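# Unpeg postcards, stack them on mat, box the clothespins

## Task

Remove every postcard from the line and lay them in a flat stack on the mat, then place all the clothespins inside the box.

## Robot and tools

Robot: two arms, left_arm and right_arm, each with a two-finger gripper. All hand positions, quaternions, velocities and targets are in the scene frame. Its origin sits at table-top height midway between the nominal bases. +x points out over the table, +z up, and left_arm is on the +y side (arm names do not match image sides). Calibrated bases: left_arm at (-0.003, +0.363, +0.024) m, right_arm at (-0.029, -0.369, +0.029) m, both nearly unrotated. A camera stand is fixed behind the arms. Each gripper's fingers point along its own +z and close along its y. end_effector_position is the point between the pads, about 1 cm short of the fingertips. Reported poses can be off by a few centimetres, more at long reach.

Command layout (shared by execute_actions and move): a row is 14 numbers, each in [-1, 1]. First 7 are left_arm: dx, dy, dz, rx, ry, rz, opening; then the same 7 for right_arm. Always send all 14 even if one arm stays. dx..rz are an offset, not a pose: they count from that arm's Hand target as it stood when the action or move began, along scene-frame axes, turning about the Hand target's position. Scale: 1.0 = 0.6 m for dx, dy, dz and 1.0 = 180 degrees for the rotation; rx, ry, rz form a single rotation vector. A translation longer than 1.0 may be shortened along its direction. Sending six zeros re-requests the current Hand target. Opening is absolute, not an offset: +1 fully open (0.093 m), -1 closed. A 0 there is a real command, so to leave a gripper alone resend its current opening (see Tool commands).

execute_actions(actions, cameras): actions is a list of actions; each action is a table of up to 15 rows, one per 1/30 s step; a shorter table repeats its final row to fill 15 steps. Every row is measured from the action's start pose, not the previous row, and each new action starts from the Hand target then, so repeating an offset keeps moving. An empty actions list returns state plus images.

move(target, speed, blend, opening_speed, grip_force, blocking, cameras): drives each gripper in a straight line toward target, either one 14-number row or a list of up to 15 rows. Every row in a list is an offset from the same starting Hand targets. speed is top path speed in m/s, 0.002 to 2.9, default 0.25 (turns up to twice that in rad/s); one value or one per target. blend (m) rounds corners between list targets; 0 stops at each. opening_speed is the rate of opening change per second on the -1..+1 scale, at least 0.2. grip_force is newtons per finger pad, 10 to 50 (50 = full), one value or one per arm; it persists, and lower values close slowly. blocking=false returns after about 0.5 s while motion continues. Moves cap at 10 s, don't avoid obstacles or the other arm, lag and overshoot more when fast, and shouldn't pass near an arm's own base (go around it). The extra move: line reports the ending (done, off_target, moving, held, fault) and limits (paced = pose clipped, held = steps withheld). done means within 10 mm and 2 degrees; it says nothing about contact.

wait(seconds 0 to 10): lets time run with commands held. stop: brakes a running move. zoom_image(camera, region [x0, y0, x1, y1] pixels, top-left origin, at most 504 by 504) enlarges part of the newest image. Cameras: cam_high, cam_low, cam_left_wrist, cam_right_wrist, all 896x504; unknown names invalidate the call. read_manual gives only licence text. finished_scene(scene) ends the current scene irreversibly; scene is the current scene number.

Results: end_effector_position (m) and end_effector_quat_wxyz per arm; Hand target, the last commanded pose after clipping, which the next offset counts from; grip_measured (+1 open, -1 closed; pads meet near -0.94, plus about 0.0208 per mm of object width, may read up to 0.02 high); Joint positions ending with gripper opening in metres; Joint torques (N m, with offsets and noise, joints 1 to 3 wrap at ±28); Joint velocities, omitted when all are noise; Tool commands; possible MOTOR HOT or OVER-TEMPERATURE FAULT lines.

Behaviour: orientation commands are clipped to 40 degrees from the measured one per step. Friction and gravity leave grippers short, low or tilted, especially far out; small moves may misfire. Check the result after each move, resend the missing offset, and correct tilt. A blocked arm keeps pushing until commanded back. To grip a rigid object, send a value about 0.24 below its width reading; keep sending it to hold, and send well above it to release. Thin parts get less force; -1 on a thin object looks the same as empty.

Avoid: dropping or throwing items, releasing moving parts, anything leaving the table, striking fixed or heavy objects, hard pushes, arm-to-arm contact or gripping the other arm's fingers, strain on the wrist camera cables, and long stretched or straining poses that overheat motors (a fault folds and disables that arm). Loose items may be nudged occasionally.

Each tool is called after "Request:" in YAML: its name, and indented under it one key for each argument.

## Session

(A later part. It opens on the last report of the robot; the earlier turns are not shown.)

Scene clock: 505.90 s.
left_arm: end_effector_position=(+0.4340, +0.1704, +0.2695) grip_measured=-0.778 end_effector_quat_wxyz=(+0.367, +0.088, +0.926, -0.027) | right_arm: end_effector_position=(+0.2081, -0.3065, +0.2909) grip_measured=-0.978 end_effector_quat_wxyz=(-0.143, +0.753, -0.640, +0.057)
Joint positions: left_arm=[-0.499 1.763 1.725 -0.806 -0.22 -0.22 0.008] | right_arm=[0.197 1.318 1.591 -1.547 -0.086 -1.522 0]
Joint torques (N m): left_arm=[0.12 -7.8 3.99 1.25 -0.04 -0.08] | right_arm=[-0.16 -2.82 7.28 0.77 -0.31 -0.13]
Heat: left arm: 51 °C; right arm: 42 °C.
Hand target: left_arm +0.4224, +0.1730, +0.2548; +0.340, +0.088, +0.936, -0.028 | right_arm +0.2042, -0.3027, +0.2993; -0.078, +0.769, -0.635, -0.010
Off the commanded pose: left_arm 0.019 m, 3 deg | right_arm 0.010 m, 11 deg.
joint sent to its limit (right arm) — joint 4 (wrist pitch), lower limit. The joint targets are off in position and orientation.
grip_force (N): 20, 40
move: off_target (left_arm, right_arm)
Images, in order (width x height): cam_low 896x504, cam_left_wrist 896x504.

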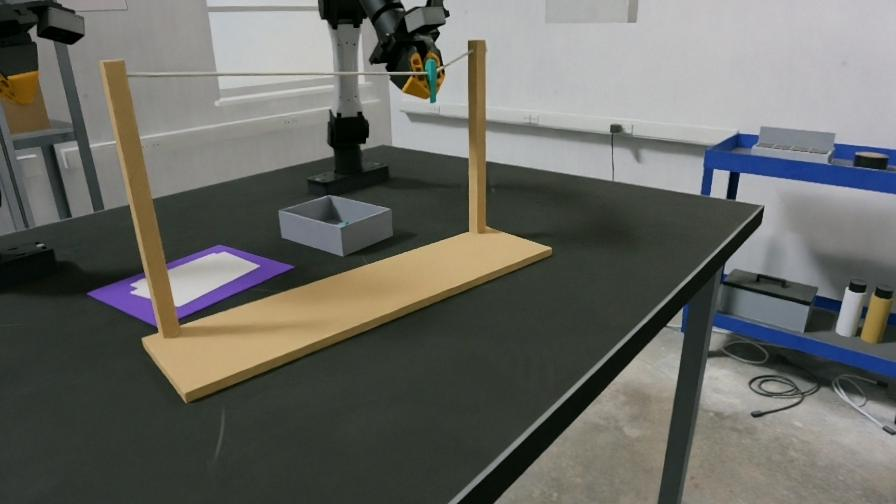

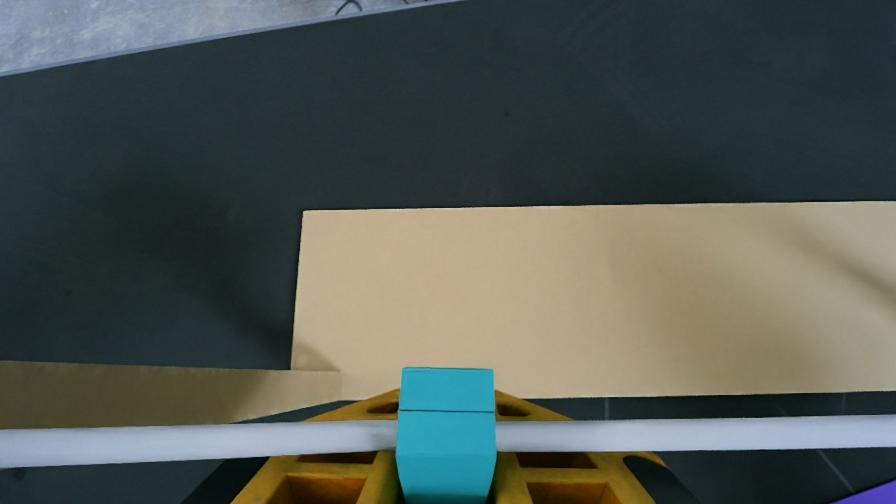

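Request:
move:
  target:
    - [0,0,0.045,0,0,0,-1,0,0,0,0,0,0,-1]
    - [0,0,0.045,0,0,0,0,0,0,0,0,0,0,-1]
    - [0.0,0,0.055,-0.026,-0.15,0,0,0,0,0,0,0,0,-1]
    - [0.0,0,0.062,-0.053,-0.301,0,0,0,0,0,0,0,0,-1]
  speed: 0.12
  blend: [0,0,0.01,0]
  cameras: ["cam_left_wrist","cam_low","cam_high"]

Request:
zoom_image:
  camera: "cam_low"
  region: [370, 20, 510, 110]

Request:
zoom_image:
  camera: "cam_high"
  region: [400, 210, 520, 310]

Scene clock: 513.73 s.
left_arm: end_effector_position=(+0.4255, +0.1777, +0.2809) grip_measured=-0.002 end_effector_quat_wxyz=(+0.714, +0.067, +0.695, -0.047) | right_arm: end_effector_position=(+0.2081, -0.3065, +0.2909) grip_measured=-0.978 end_effector_quat_wxyz=(-0.143, +0.753, -0.640, +0.057)
Joint positions: left_arm=[-0.55 1.549 0.782 0.792 -0.381 0.039 0.045] | right_arm=[0.197 1.318 1.591 -1.547 -0.086 -1.522 0]
Joint torques (N m): left_arm=[-0.84 -4.62 5.5 2.77 -0.09 0.21] | right_arm=[-0.14 -2.82 7.23 0.77 -0.32 -0.11]
Heat: left arm: 50 °C; right arm: 42 °C.
Hand target: left_arm +0.4224, +0.1730, +0.2920; +0.735, +0.063, +0.673, -0.060 | right_arm +0.2042, -0.3027, +0.2993; -0.078, +0.769, -0.635, -0.010
Off the commanded pose: left_arm 0.012 m, 4 deg | right_arm 0.010 m, 11 deg.
joint sent to its limit (right arm) — joint 4 (wrist pitch), lower limit. The joint targets are off in position and orientation.
grip_force (N): 20, 40
move: off_target (left_arm, right_arm)
Images, in order (width x height): cam_high 896x504, cam_low 896x504, cam_left_wrist 896x504.

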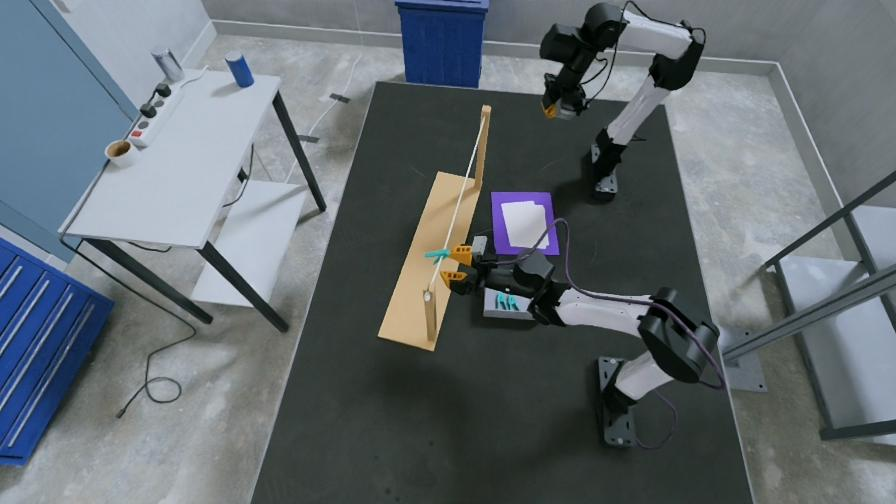

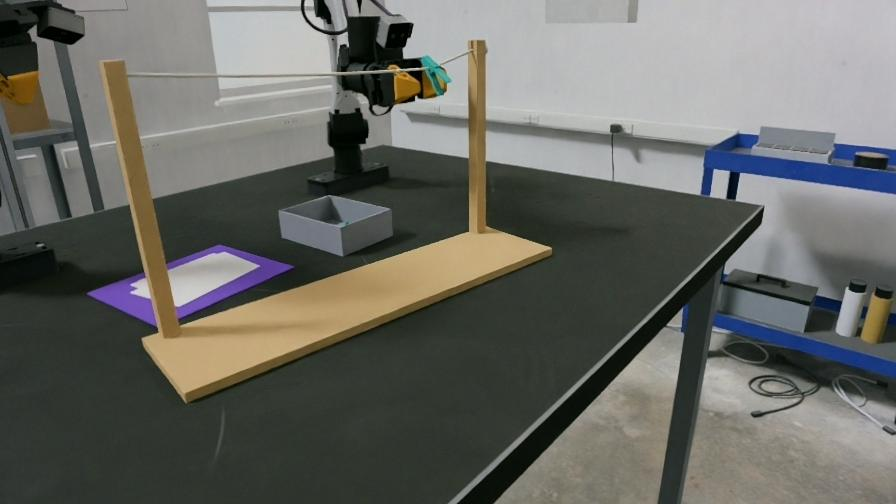

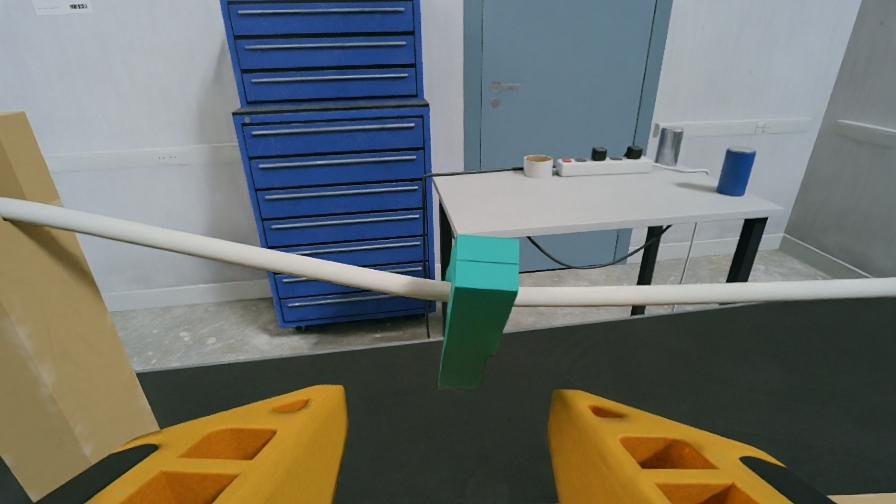

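Scaled by 3.600 from the camera's 896x504 image, which has a finer 1280x720 frame.

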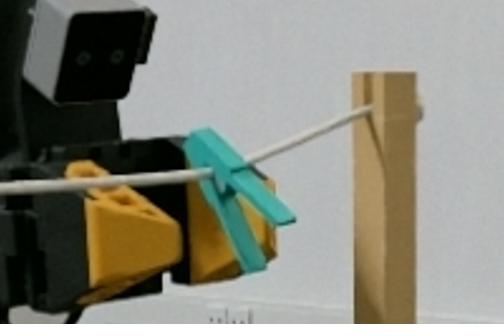

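Scaled by 4.200 from the camera's 896x504 image, which has a finer 1280x720 frame.

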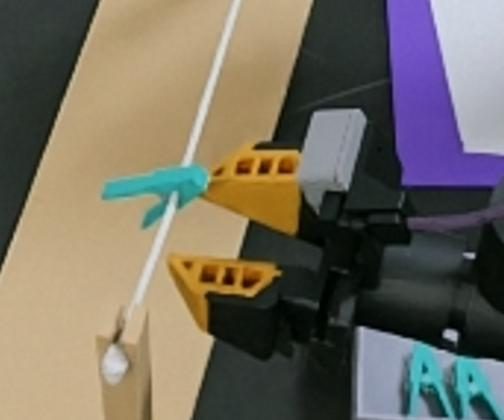

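Request:
move:
  target: [0.056,-0.001,0.013,-0.009,-0.049,0,0,0,0,0,0,0,0,-1]
  speed: 0.08
  cameras: ["cam_left_wrist","cam_low"]

Request:
zoom_image:
  camera: "cam_low"
  region: [370, 20, 510, 110]

Scene clock: 517.30 s.
left_arm: end_effector_position=(+0.4510, +0.1750, +0.2662) grip_measured=-0.002 end_effector_quat_wxyz=(+0.751, +0.067, +0.655, -0.047) | right_arm: end_effector_position=(+0.2081, -0.3065, +0.2909) grip_measured=-0.978 end_effector_quat_wxyz=(-0.143, +0.753, -0.640, +0.057)
Joint positions: left_arm=[-0.514 1.746 0.797 1.09 -0.341 0.087 0.045] | right_arm=[0.197 1.318 1.591 -1.547 -0.086 -1.522 0]
Joint torques (N m): left_arm=[0.17 -5.56 9.32 2.69 0.2 0.2] | right_arm=[-0.18 -2.85 7.23 0.77 -0.32 -0.12]
Heat: left arm: 50 °C; right arm: 42 °C.
Hand target: left_arm +0.4560, +0.1724, +0.2998; +0.785, +0.057, +0.614, -0.064 | right_arm +0.2042, -0.3027, +0.2993; -0.078, +0.769, -0.635, -0.010
Off the commanded pose: left_arm 0.034 m, 7 deg | right_arm 0.010 m, 11 deg.
joint sent to its limit (right arm) — joint 4 (wrist pitch), lower limit. The joint targets are off in position and orientation.
grip_force (N): 20, 40
move: off_target (left_arm, right_arm)
Images, in order (width x height): cam_low 896x504, cam_left_wrist 896x504.

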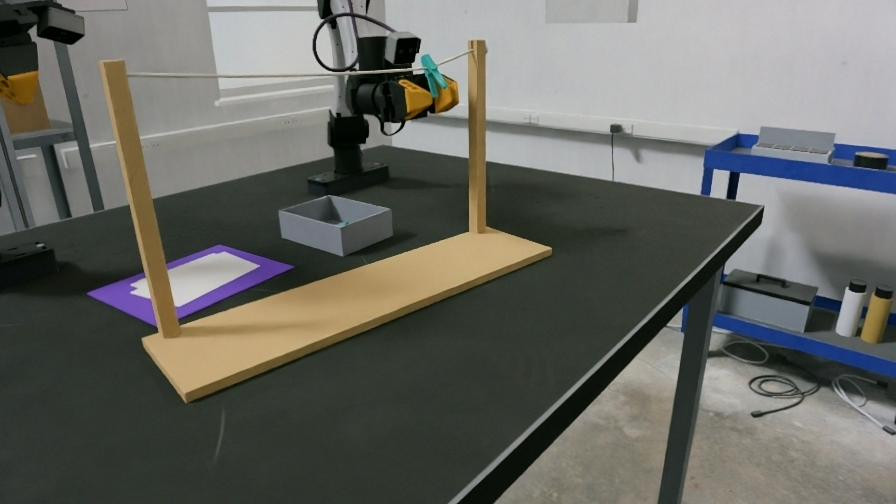

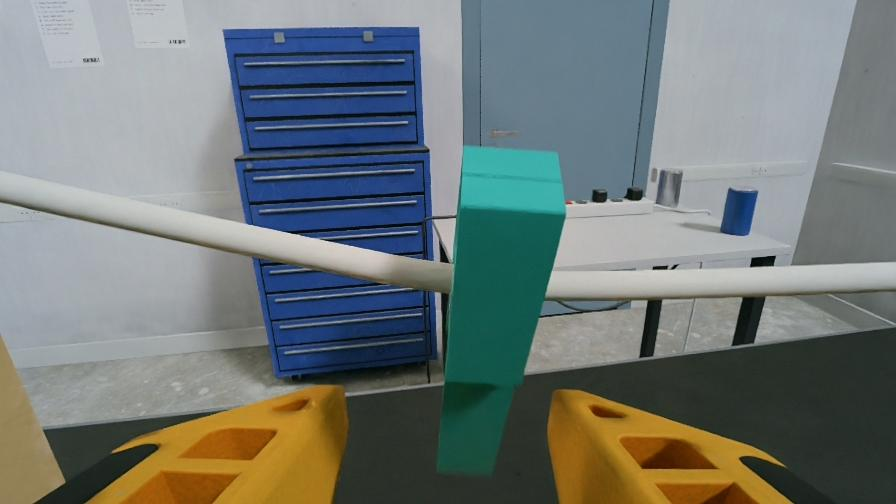

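Scaled by 3.600 from the camera's 896x504 image, which has a finer 1280x720 frame.

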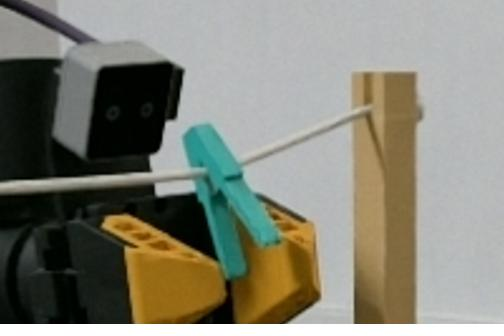

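Request:
move:
  target: [0.0,-0.006,0.04,0,0,0,0,0,0,0,0,0,0,-1]
  speed: 0.08
  cameras: ["cam_left_wrist","cam_low"]

Request:
zoom_image:
  camera: "cam_low"
  region: [370, 20, 510, 110]

Scene clock: 518.50 s.
left_arm: end_effector_position=(+0.4564, +0.1720, +0.2931) grip_measured=-0.002 end_effector_quat_wxyz=(+0.770, +0.058, +0.634, -0.054) | right_arm: end_effector_position=(+0.2081, -0.3065, +0.2909) grip_measured=-0.978 end_effector_quat_wxyz=(-0.143, +0.753, -0.640, +0.057)
Joint positions: left_arm=[-0.514 1.742 0.855 1.09 -0.341 0.09 0.045] | right_arm=[0.197 1.318 1.591 -1.547 -0.086 -1.522 0]
Joint torques (N m): left_arm=[-0.55 -9.22 9.4 1.69 0.13 0.2] | right_arm=[-0.25 -2.89 7.27 0.78 -0.32 -0.11]
Heat: left arm: 51 °C; right arm: 42 °C.
Hand target: left_arm +0.4560, +0.1688, +0.3238; +0.785, +0.057, +0.614, -0.064 | right_arm +0.2042, -0.3027, +0.2993; -0.078, +0.769, -0.635, -0.010
Off the commanded pose: left_arm 0.031 m, 3 deg | right_arm 0.010 m, 11 deg.
joint sent to its limit (right arm) — joint 4 (wrist pitch), lower limit. The joint targets are off in position and orientation.
grip_force (N): 20, 40
move: off_target (left_arm, right_arm)
Images, in order (width x height): cam_low 896x504, cam_left_wrist 896x504.

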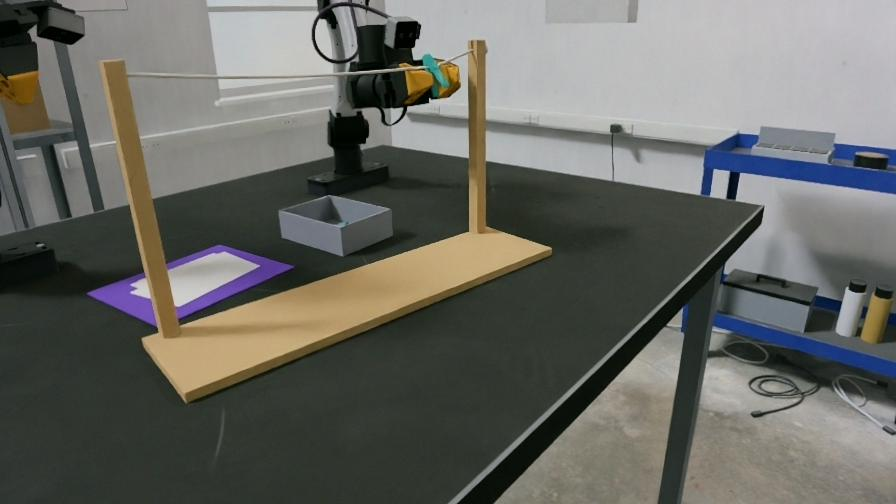

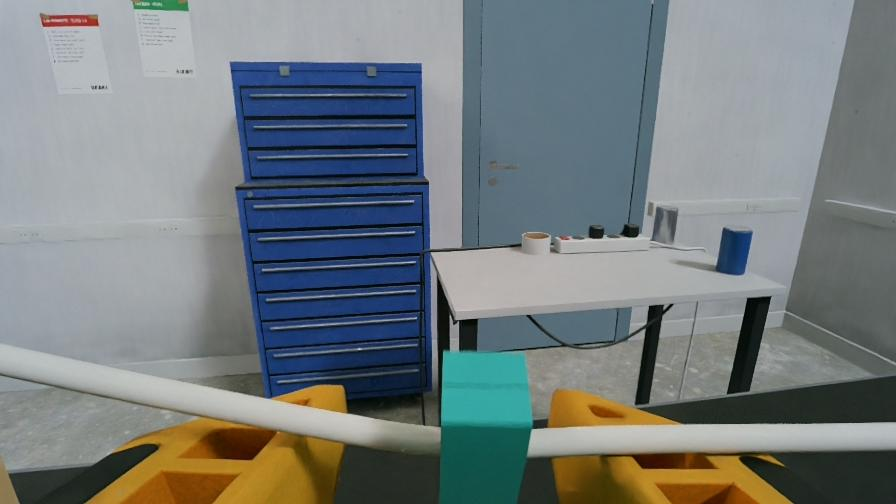

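Scaled by 3.600 from the camera's 896x504 image, which has a finer 1280x720 frame.

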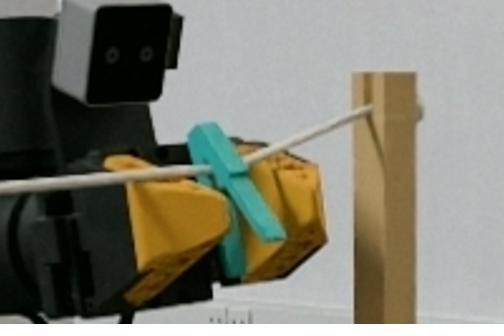

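Request:
move:
  target:
    - [0,0,0,0,0,0,-1,0,0,0,0,0,0,-1]
    - [-0.035,0.003,-0.065,0.036,0.205,0,-1,0,0,0,0,0,0,-1]
    - [-0.088,0.005,-0.073,0.0733,0.416,0,-1,0,0,0,0,0,0,-1]
  speed: 0.15
  blend: [0,0.01,0]
  cameras: ["cam_left_wrist","cam_low","cam_high"]

Request:
zoom_image:
  camera: "cam_low"
  region: [370, 20, 510, 110]

Scene clock: 528.07 s.
left_arm: end_effector_position=(+0.4152, +0.1733, +0.2849) grip_measured=-0.778 end_effector_quat_wxyz=(+0.273, +0.089, +0.958, -0.013) | right_arm: end_effector_position=(+0.2081, -0.3065, +0.2909) grip_measured=-0.978 end_effector_quat_wxyz=(-0.143, +0.753, -0.640, +0.057)
Joint positions: left_arm=[-0.499 1.914 2.105 -1.237 -0.182 -0.258 0.008] | right_arm=[0.197 1.318 1.591 -1.547 -0.086 -1.522 0]
Joint torques (N m): left_arm=[-0.21 -6.31 8.4 0.55 0.13 -0.07] | right_arm=[-0.16 -2.85 7.19 0.78 -0.31 -0.12]
Heat: left arm: 51 °C; right arm: 43 °C.
Hand target: left_arm +0.4032, +0.1718, +0.2800; +0.240, +0.090, +0.966, -0.020 | right_arm +0.2042, -0.3027, +0.2993; -0.078, +0.769, -0.635, -0.010
Off the commanded pose: left_arm 0.013 m, 4 deg | right_arm 0.010 m, 11 deg.
joint sent to its limit (right arm) — joint 4 (wrist pitch), lower limit. The joint targets are off in position and orientation.
grip_force (N): 20, 40
move: off_target (left_arm, right_arm)
Images, in order (width x height): cam_high 896x504, cam_low 896x504, cam_left_wrist 896x504.

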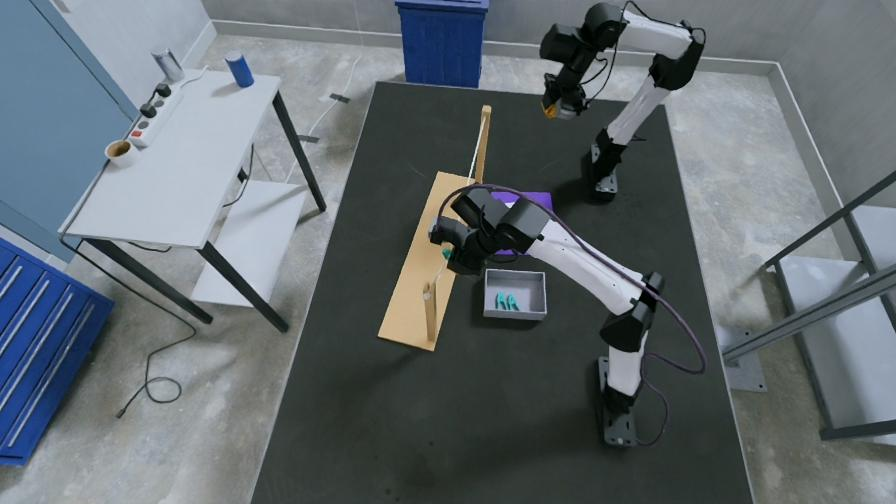

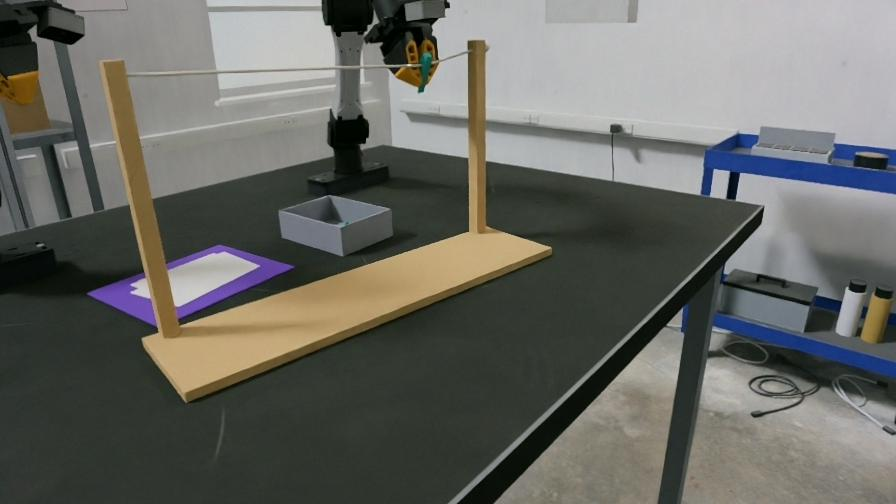

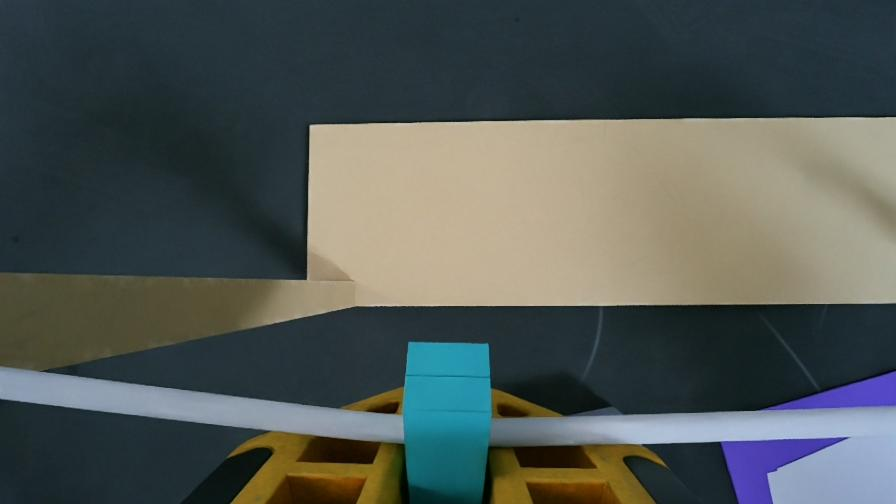

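Scaled by 3.600 from the camera's 896x504 image, which has a finer 1280x720 frame.

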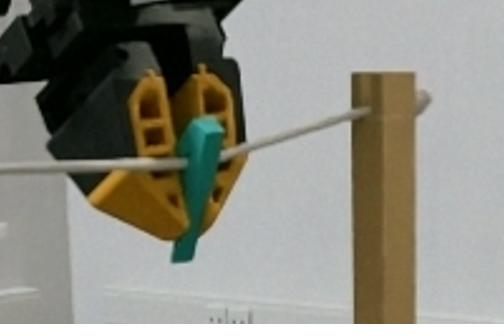

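Request:
move:
  target: [-0.03,0.0,-0.012,0.009,0.05,0,-1,0,0,0,0,0,0,-1]
  speed: 0.1
  cameras: ["cam_low"]

Request:
zoom_image:
  camera: "cam_low"
  region: [370, 20, 510, 110]

Scene clock: 530.03 s.
left_arm: end_effector_position=(+0.4000, +0.1754, +0.2819) grip_measured=-0.778 end_effector_quat_wxyz=(+0.205, +0.085, +0.975, -0.005) | right_arm: end_effector_position=(+0.2081, -0.3065, +0.2909) grip_measured=-0.978 end_effector_quat_wxyz=(-0.143, +0.753, -0.640, +0.057)
Joint positions: left_arm=[-0.499 2.03 2.332 -1.487 -0.15 -0.29 0.008] | right_arm=[0.197 1.318 1.591 -1.547 -0.086 -1.522 0]
Joint torques (N m): left_arm=[-0.4 -6.23 7.36 0.31 0.29 -0.06] | right_arm=[-0.17 -2.86 7.25 0.77 -0.32 -0.12]
Heat: left arm: 51 °C; right arm: 43 °C.
Hand target: left_arm +0.3852, +0.1718, +0.2728; +0.162, +0.092, +0.982, -0.013 | right_arm +0.2042, -0.3027, +0.2993; -0.078, +0.769, -0.635, -0.010
Off the commanded pose: left_arm 0.018 m, 5 deg | right_arm 0.010 m, 11 deg.
joint sent to its limit (right arm) — joint 4 (wrist pitch), lower limit. The joint targets are off in position and orientation.
grip_force (N): 20, 40
move: off_target (left_arm, right_arm)
Images, in order (width x height): cam_low 896x504.

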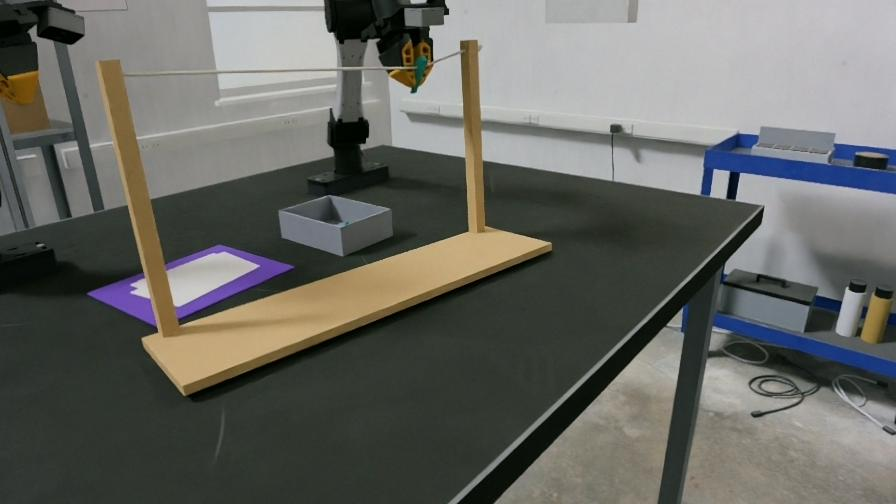

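Scaled by 3.600 from the camera's 896x504 image, which has a finer 1280x720 frame.

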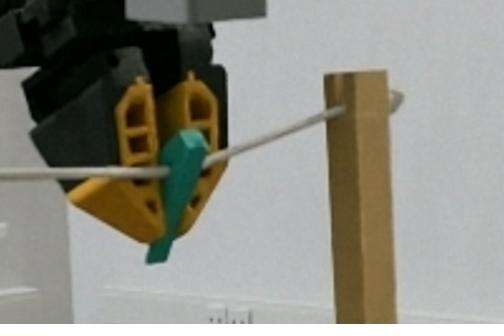

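Request:
move:
  target:
    - [0.04,0.0,0.012,0.0,0.0,0,-1,0,0,0,0,0,0,-1]
    - [0.04,0.0,0.012,0.0,0.0,0,-0.2,0,0,0,0,0,0,-1]
  speed: 0.1
  cameras: ["cam_low","cam_left_wrist"]

Request:
zoom_image:
  camera: "cam_low"
  region: [370, 20, 510, 110]

Scene clock: 532.70 s.
left_arm: end_effector_position=(+0.4108, +0.1688, +0.2761) grip_measured=-0.202 end_effector_quat_wxyz=(+0.190, +0.091, +0.977, -0.023) | right_arm: end_effector_position=(+0.2081, -0.3065, +0.2909) grip_measured=-0.978 end_effector_quat_wxyz=(-0.143, +0.753, -0.640, +0.057)
Joint positions: left_arm=[-0.482 2.116 2.452 -1.533 -0.099 -0.272 0.035] | right_arm=[0.197 1.318 1.591 -1.547 -0.086 -1.522 0]
Joint torques (N m): left_arm=[-0.01 -7.62 7.6 0.71 0 0.22] | right_arm=[-0.18 -2.85 7.2 0.77 -0.32 -0.11]
Heat: left arm: 51 °C; right arm: 43 °C.
Hand target: left_arm +0.4092, +0.1718, +0.2800; +0.162, +0.092, +0.982, -0.013 | right_arm +0.2042, -0.3027, +0.2993; -0.078, +0.769, -0.635, -0.010
Off the commanded pose: left_arm 0.005 m, 3 deg | right_arm 0.010 m, 11 deg.
joint sent to its limit (left arm) — joint 4 (wrist pitch), lower limit. The joint targets are off in position, not in orientation.
joint sent to its limit (right arm) — joint 4 (wrist pitch), lower limit. The joint targets are off in position and orientation.
grip_force (N): 20, 40
move: off_target (left_arm, right_arm); target 2's new opening was sent with left_arm's hand 0.010 m and 6 deg from that target
Images, in order (width x height): cam_low 896x504, cam_left_wrist 896x504.

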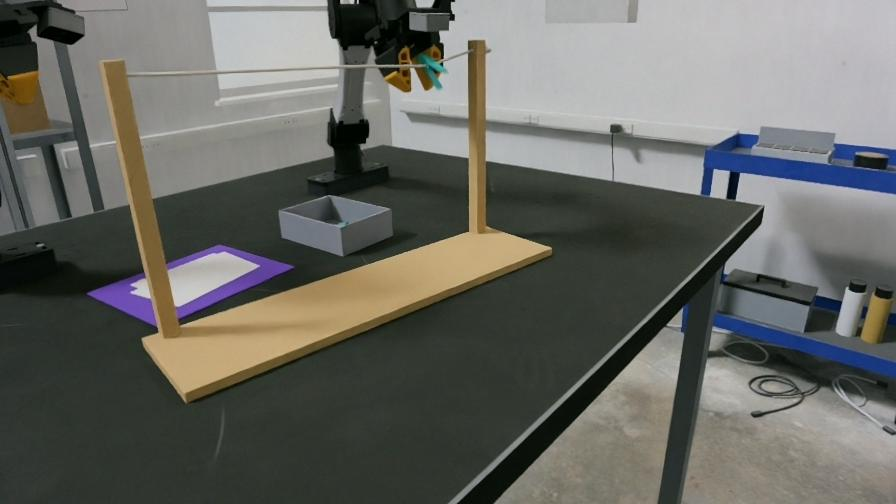

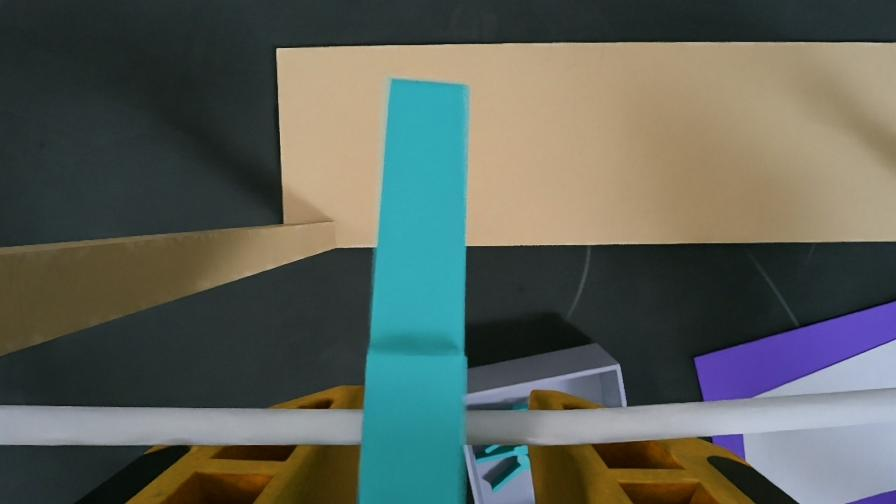

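Scaled by 3.600 from the camera's 896x504 image, which has a finer 1280x720 frame.

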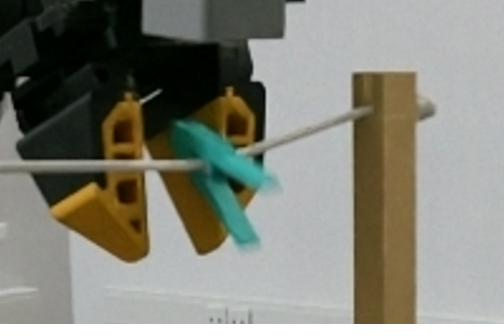

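Request:
move:
  target:
    - [0.043,0,0.025,-0.035,-0.2,0,-0.2,0,0,0,0,0,0,-1]
    - [0.068,-0.003,0.058,-0.0705,-0.399,0,-0.2,0,0,0,0,0,0,-1]
  speed: 0.15
  blend: [0.01,0]
  cameras: ["cam_left_wrist","cam_low","cam_high"]

Request:
zoom_image:
  camera: "cam_low"
  region: [370, 20, 510, 110]

Scene clock: 539.87 s.
left_arm: end_effector_position=(+0.4508, +0.1717, +0.3026) grip_measured=-0.202 end_effector_quat_wxyz=(+0.690, +0.072, +0.718, -0.055) | right_arm: end_effector_position=(+0.2081, -0.3065, +0.2909) grip_measured=-0.978 end_effector_quat_wxyz=(-0.143, +0.753, -0.640, +0.057)
Joint positions: left_arm=[-0.518 1.572 0.97 0.558 -0.332 0.007 0.035] | right_arm=[0.197 1.318 1.591 -1.547 -0.086 -1.522 0]
Joint torques (N m): left_arm=[-0.61 -5.16 5.76 2.89 -0.15 0.22] | right_arm=[-0.16 -2.84 7.27 0.78 -0.31 -0.13]
Heat: left arm: 50 °C; right arm: 43 °C.
Hand target: left_arm +0.4500, +0.1700, +0.3148; +0.715, +0.065, +0.694, -0.058 | right_arm +0.2042, -0.3027, +0.2993; -0.078, +0.769, -0.635, -0.010
Off the commanded pose: left_arm 0.012 m, 4 deg | right_arm 0.010 m, 11 deg.
joint sent to its limit (right arm) — joint 4 (wrist pitch), lower limit. The joint targets are off in position and orientation.
grip_force (N): 20, 40
move: off_target (left_arm, right_arm)
Images, in order (width x height): cam_high 896x504, cam_low 896x504, cam_left_wrist 896x504.

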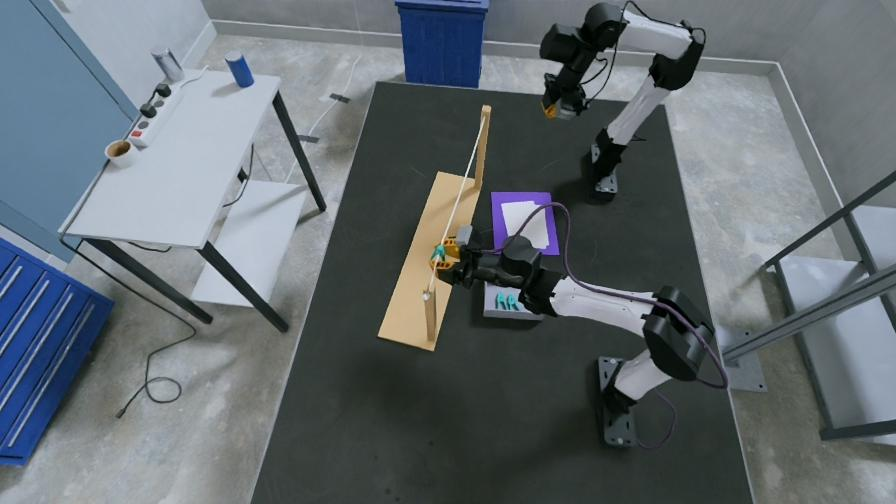

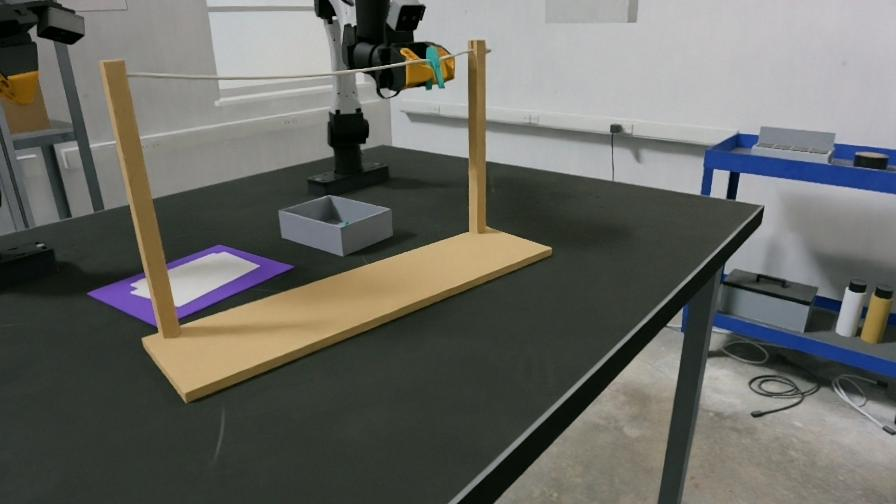

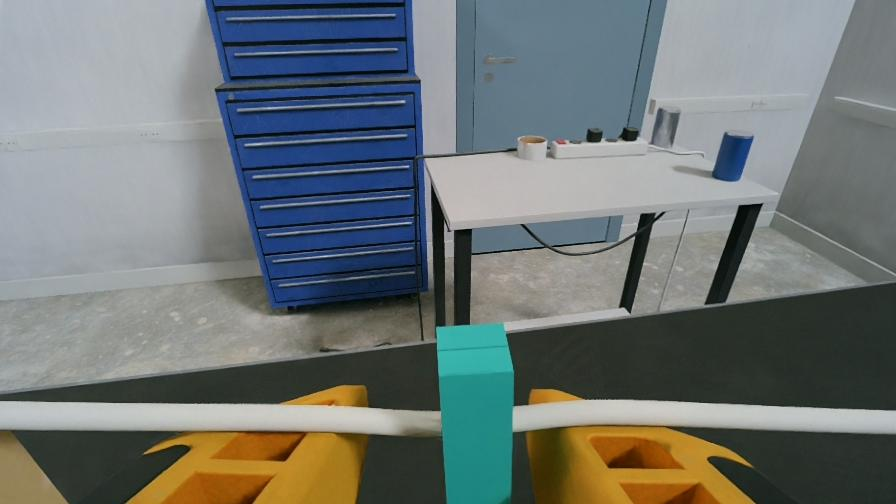

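Scaled by 3.600 from the camera's 896x504 image, which has a finer 1280x720 frame.

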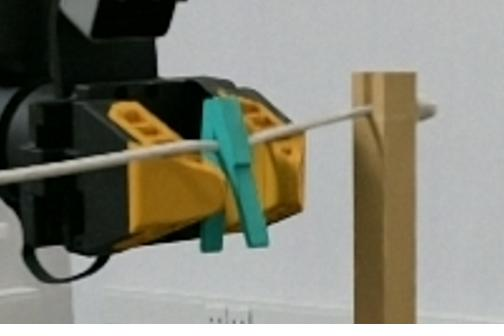

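Request:
move:
  target:
    - [0,0,0,0,0,0,-0.55,0,0,0,0,0,0,-1]
    - [0,-0.07,0,0,0,0,-0.55,0,0,0,0,0,0,-1]
  speed: 0.06
  cameras: ["cam_left_wrist","cam_low","cam_high"]

Request:
zoom_image:
  camera: "cam_low"
  region: [370, 20, 510, 110]

Request:
zoom_image:
  camera: "cam_high"
  region: [400, 210, 520, 310]

Scene clock: 543.50 s.
left_arm: end_effector_position=(+0.4405, +0.1292, +0.2757) grip_measured=-0.548 end_effector_quat_wxyz=(+0.674, +0.092, +0.732, -0.045) | right_arm: end_effector_position=(+0.2081, -0.3065, +0.2909) grip_measured=-0.978 end_effector_quat_wxyz=(-0.143, +0.753, -0.640, +0.057)
Joint positions: left_arm=[-0.634 1.648 0.986 0.565 -0.435 0.016 0.019] | right_arm=[0.197 1.318 1.591 -1.547 -0.086 -1.522 0]
Joint torques (N m): left_arm=[-0.51 -5.6 10.59 2.8 -0.17 0.21] | right_arm=[-0.25 -2.8 7.27 0.77 -0.32 -0.11]
Heat: left arm: 50 °C; right arm: 43 °C.
Hand target: left_arm +0.4500, +0.1280, +0.3148; +0.715, +0.065, +0.694, -0.058 | right_arm +0.2042, -0.3027, +0.2993; -0.078, +0.769, -0.635, -0.010
Off the commanded pose: left_arm 0.040 m, 7 deg | right_arm 0.010 m, 11 deg.
joint sent to its limit (right arm) — joint 4 (wrist pitch), lower limit. The joint targets are off in position and orientation.
grip_force (N): 20, 40
move: off_target (left_arm, right_arm)
Images, in order (width x height): cam_high 896x504, cam_low 896x504, cam_left_wrist 896x504.

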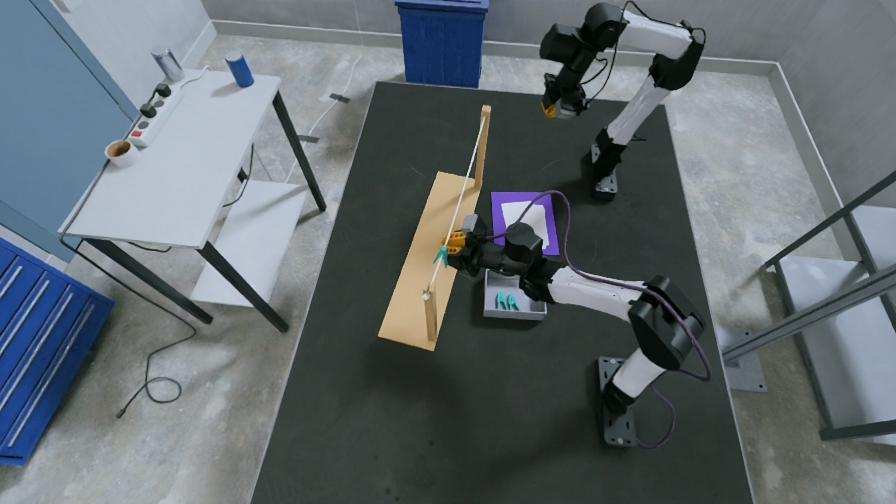

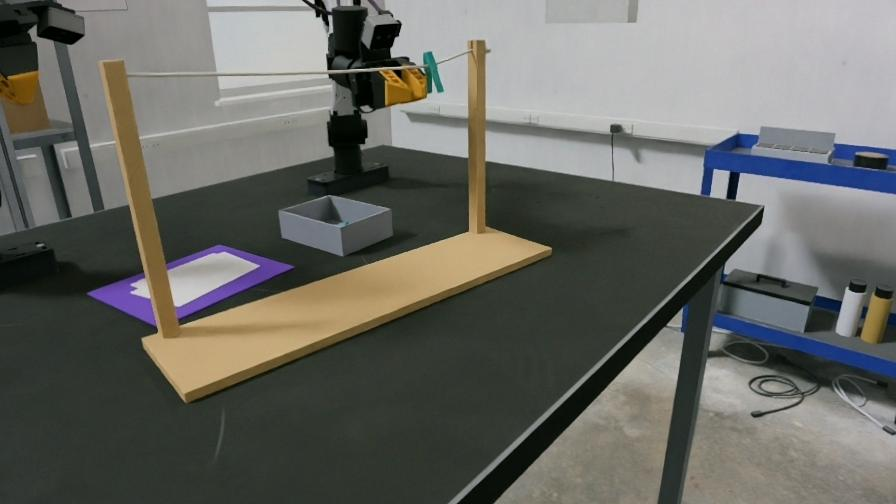

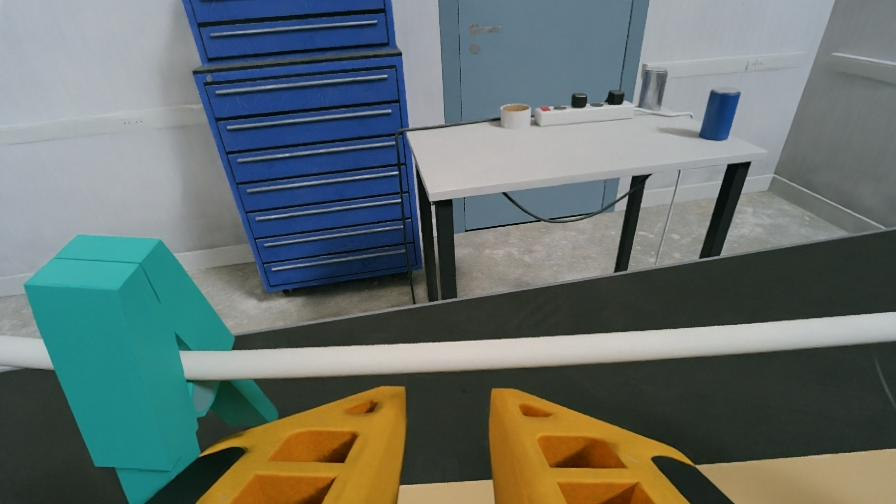

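Scaled by 3.600 from the camera's 896x504 image, which has a finer 1280x720 frame.

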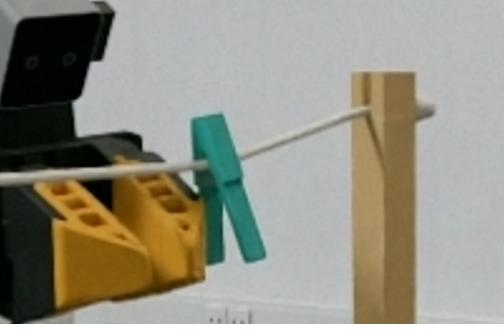

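Scaled by 4.200 from the camera's 896x504 image, which has a finer 1280x720 frame.

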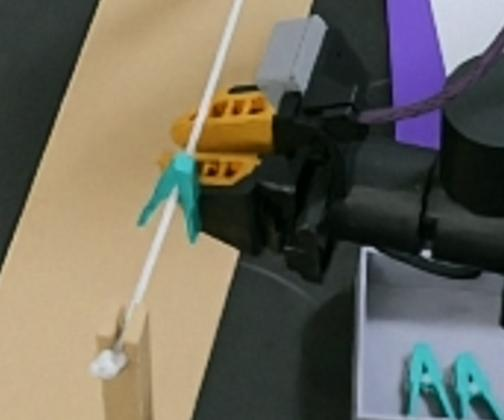

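Request:
move:
  target: [-0.08,0.02,-0.06,0,0,0,-0.2,0,0,0,0,0,0,-1]
  speed: 0.12
  cameras: ["cam_left_wrist","cam_low","cam_high"]

Request:
zoom_image:
  camera: "cam_low"
  region: [370, 20, 510, 110]

Request:
zoom_image:
  camera: "cam_high"
  region: [400, 210, 520, 310]

Scene clock: 545.17 s.
left_arm: end_effector_position=(+0.4054, +0.1345, +0.2496) grip_measured=-0.202 end_effector_quat_wxyz=(+0.682, +0.088, +0.725, -0.045) | right_arm: end_effector_position=(+0.2081, -0.3065, +0.2909) grip_measured=-0.978 end_effector_quat_wxyz=(-0.143, +0.753, -0.640, +0.057)
Joint positions: left_arm=[-0.689 1.596 0.789 0.731 -0.496 0.02 0.035] | right_arm=[0.197 1.318 1.591 -1.547 -0.086 -1.522 0]
Joint torques (N m): left_arm=[-0.77 -8.18 5.39 2.76 -0.14 0.21] | right_arm=[-0.24 -2.82 7.31 0.77 -0.33 -0.13]
Heat: left arm: 50 °C; right arm: 43 °C.
Hand target: left_arm +0.4020, +0.1400, +0.2788; +0.715, +0.065, +0.694, -0.058 | right_arm +0.2042, -0.3027, +0.2993; -0.078, +0.769, -0.635, -0.010
Off the commanded pose: left_arm 0.030 m, 6 deg | right_arm 0.010 m, 11 deg.
joint sent to its limit (right arm) — joint 4 (wrist pitch), lower limit. The joint targets are off in position and orientation.
grip_force (N): 20, 40
move: off_target (left_arm, right_arm)
Images, in order (width x height): cam_high 896x504, cam_low 896x504, cam_left_wrist 896x504.

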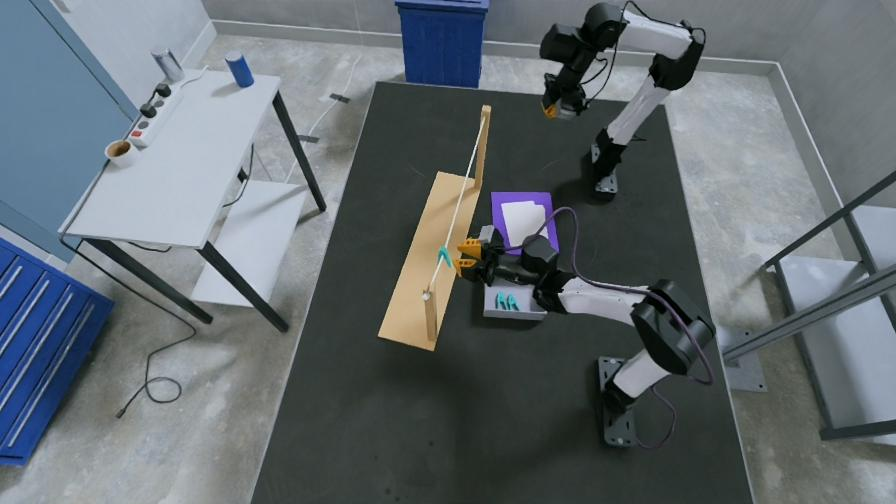

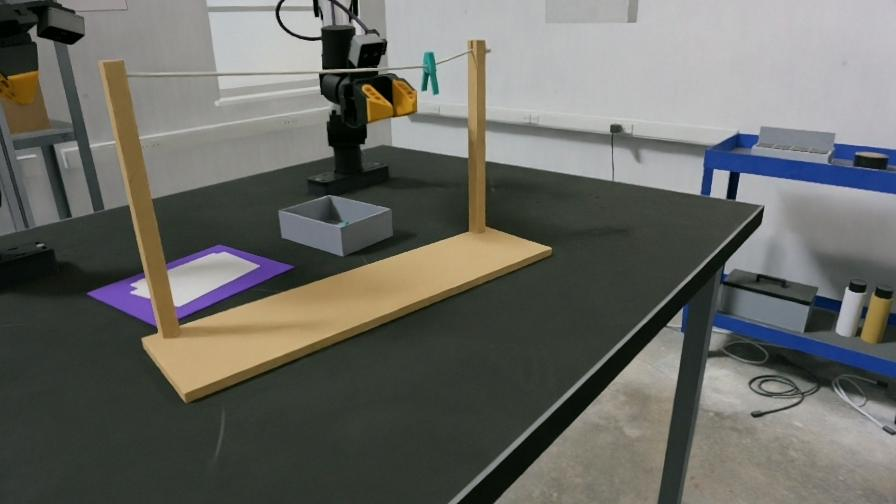

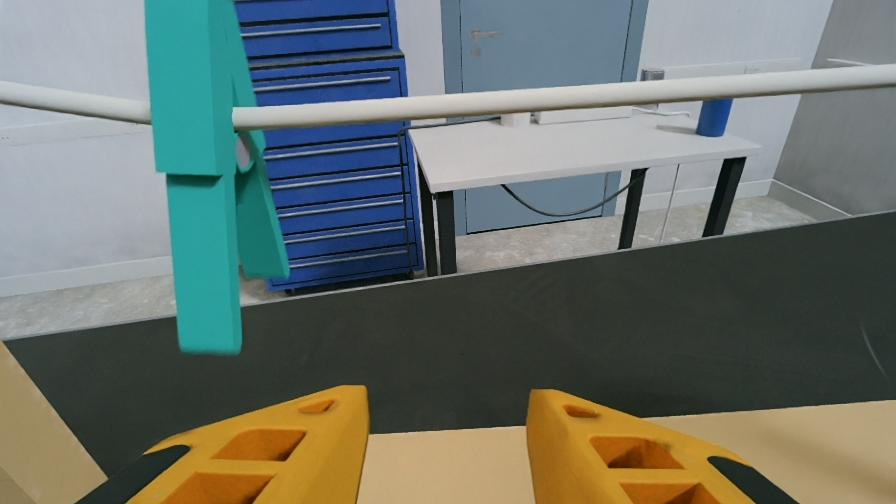

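Scaled by 3.600 from the camera's 896x504 image, which has a finer 1280x720 frame.

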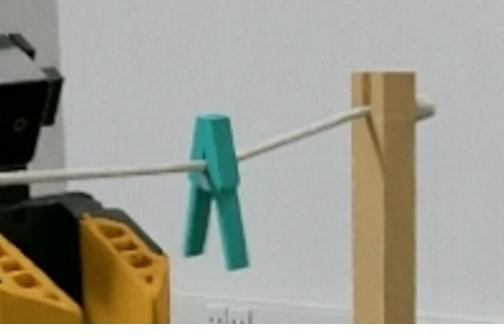

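Scaled by 4.200 from the camera's 896x504 image, which has a finer 1280x720 frame.

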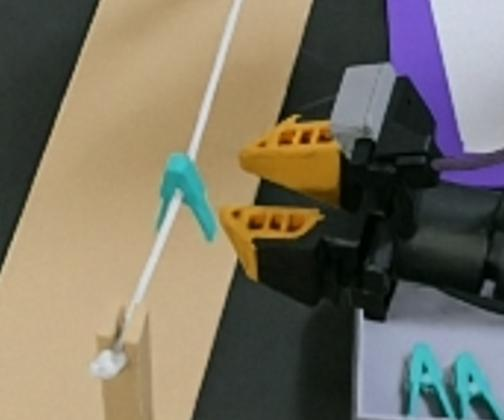

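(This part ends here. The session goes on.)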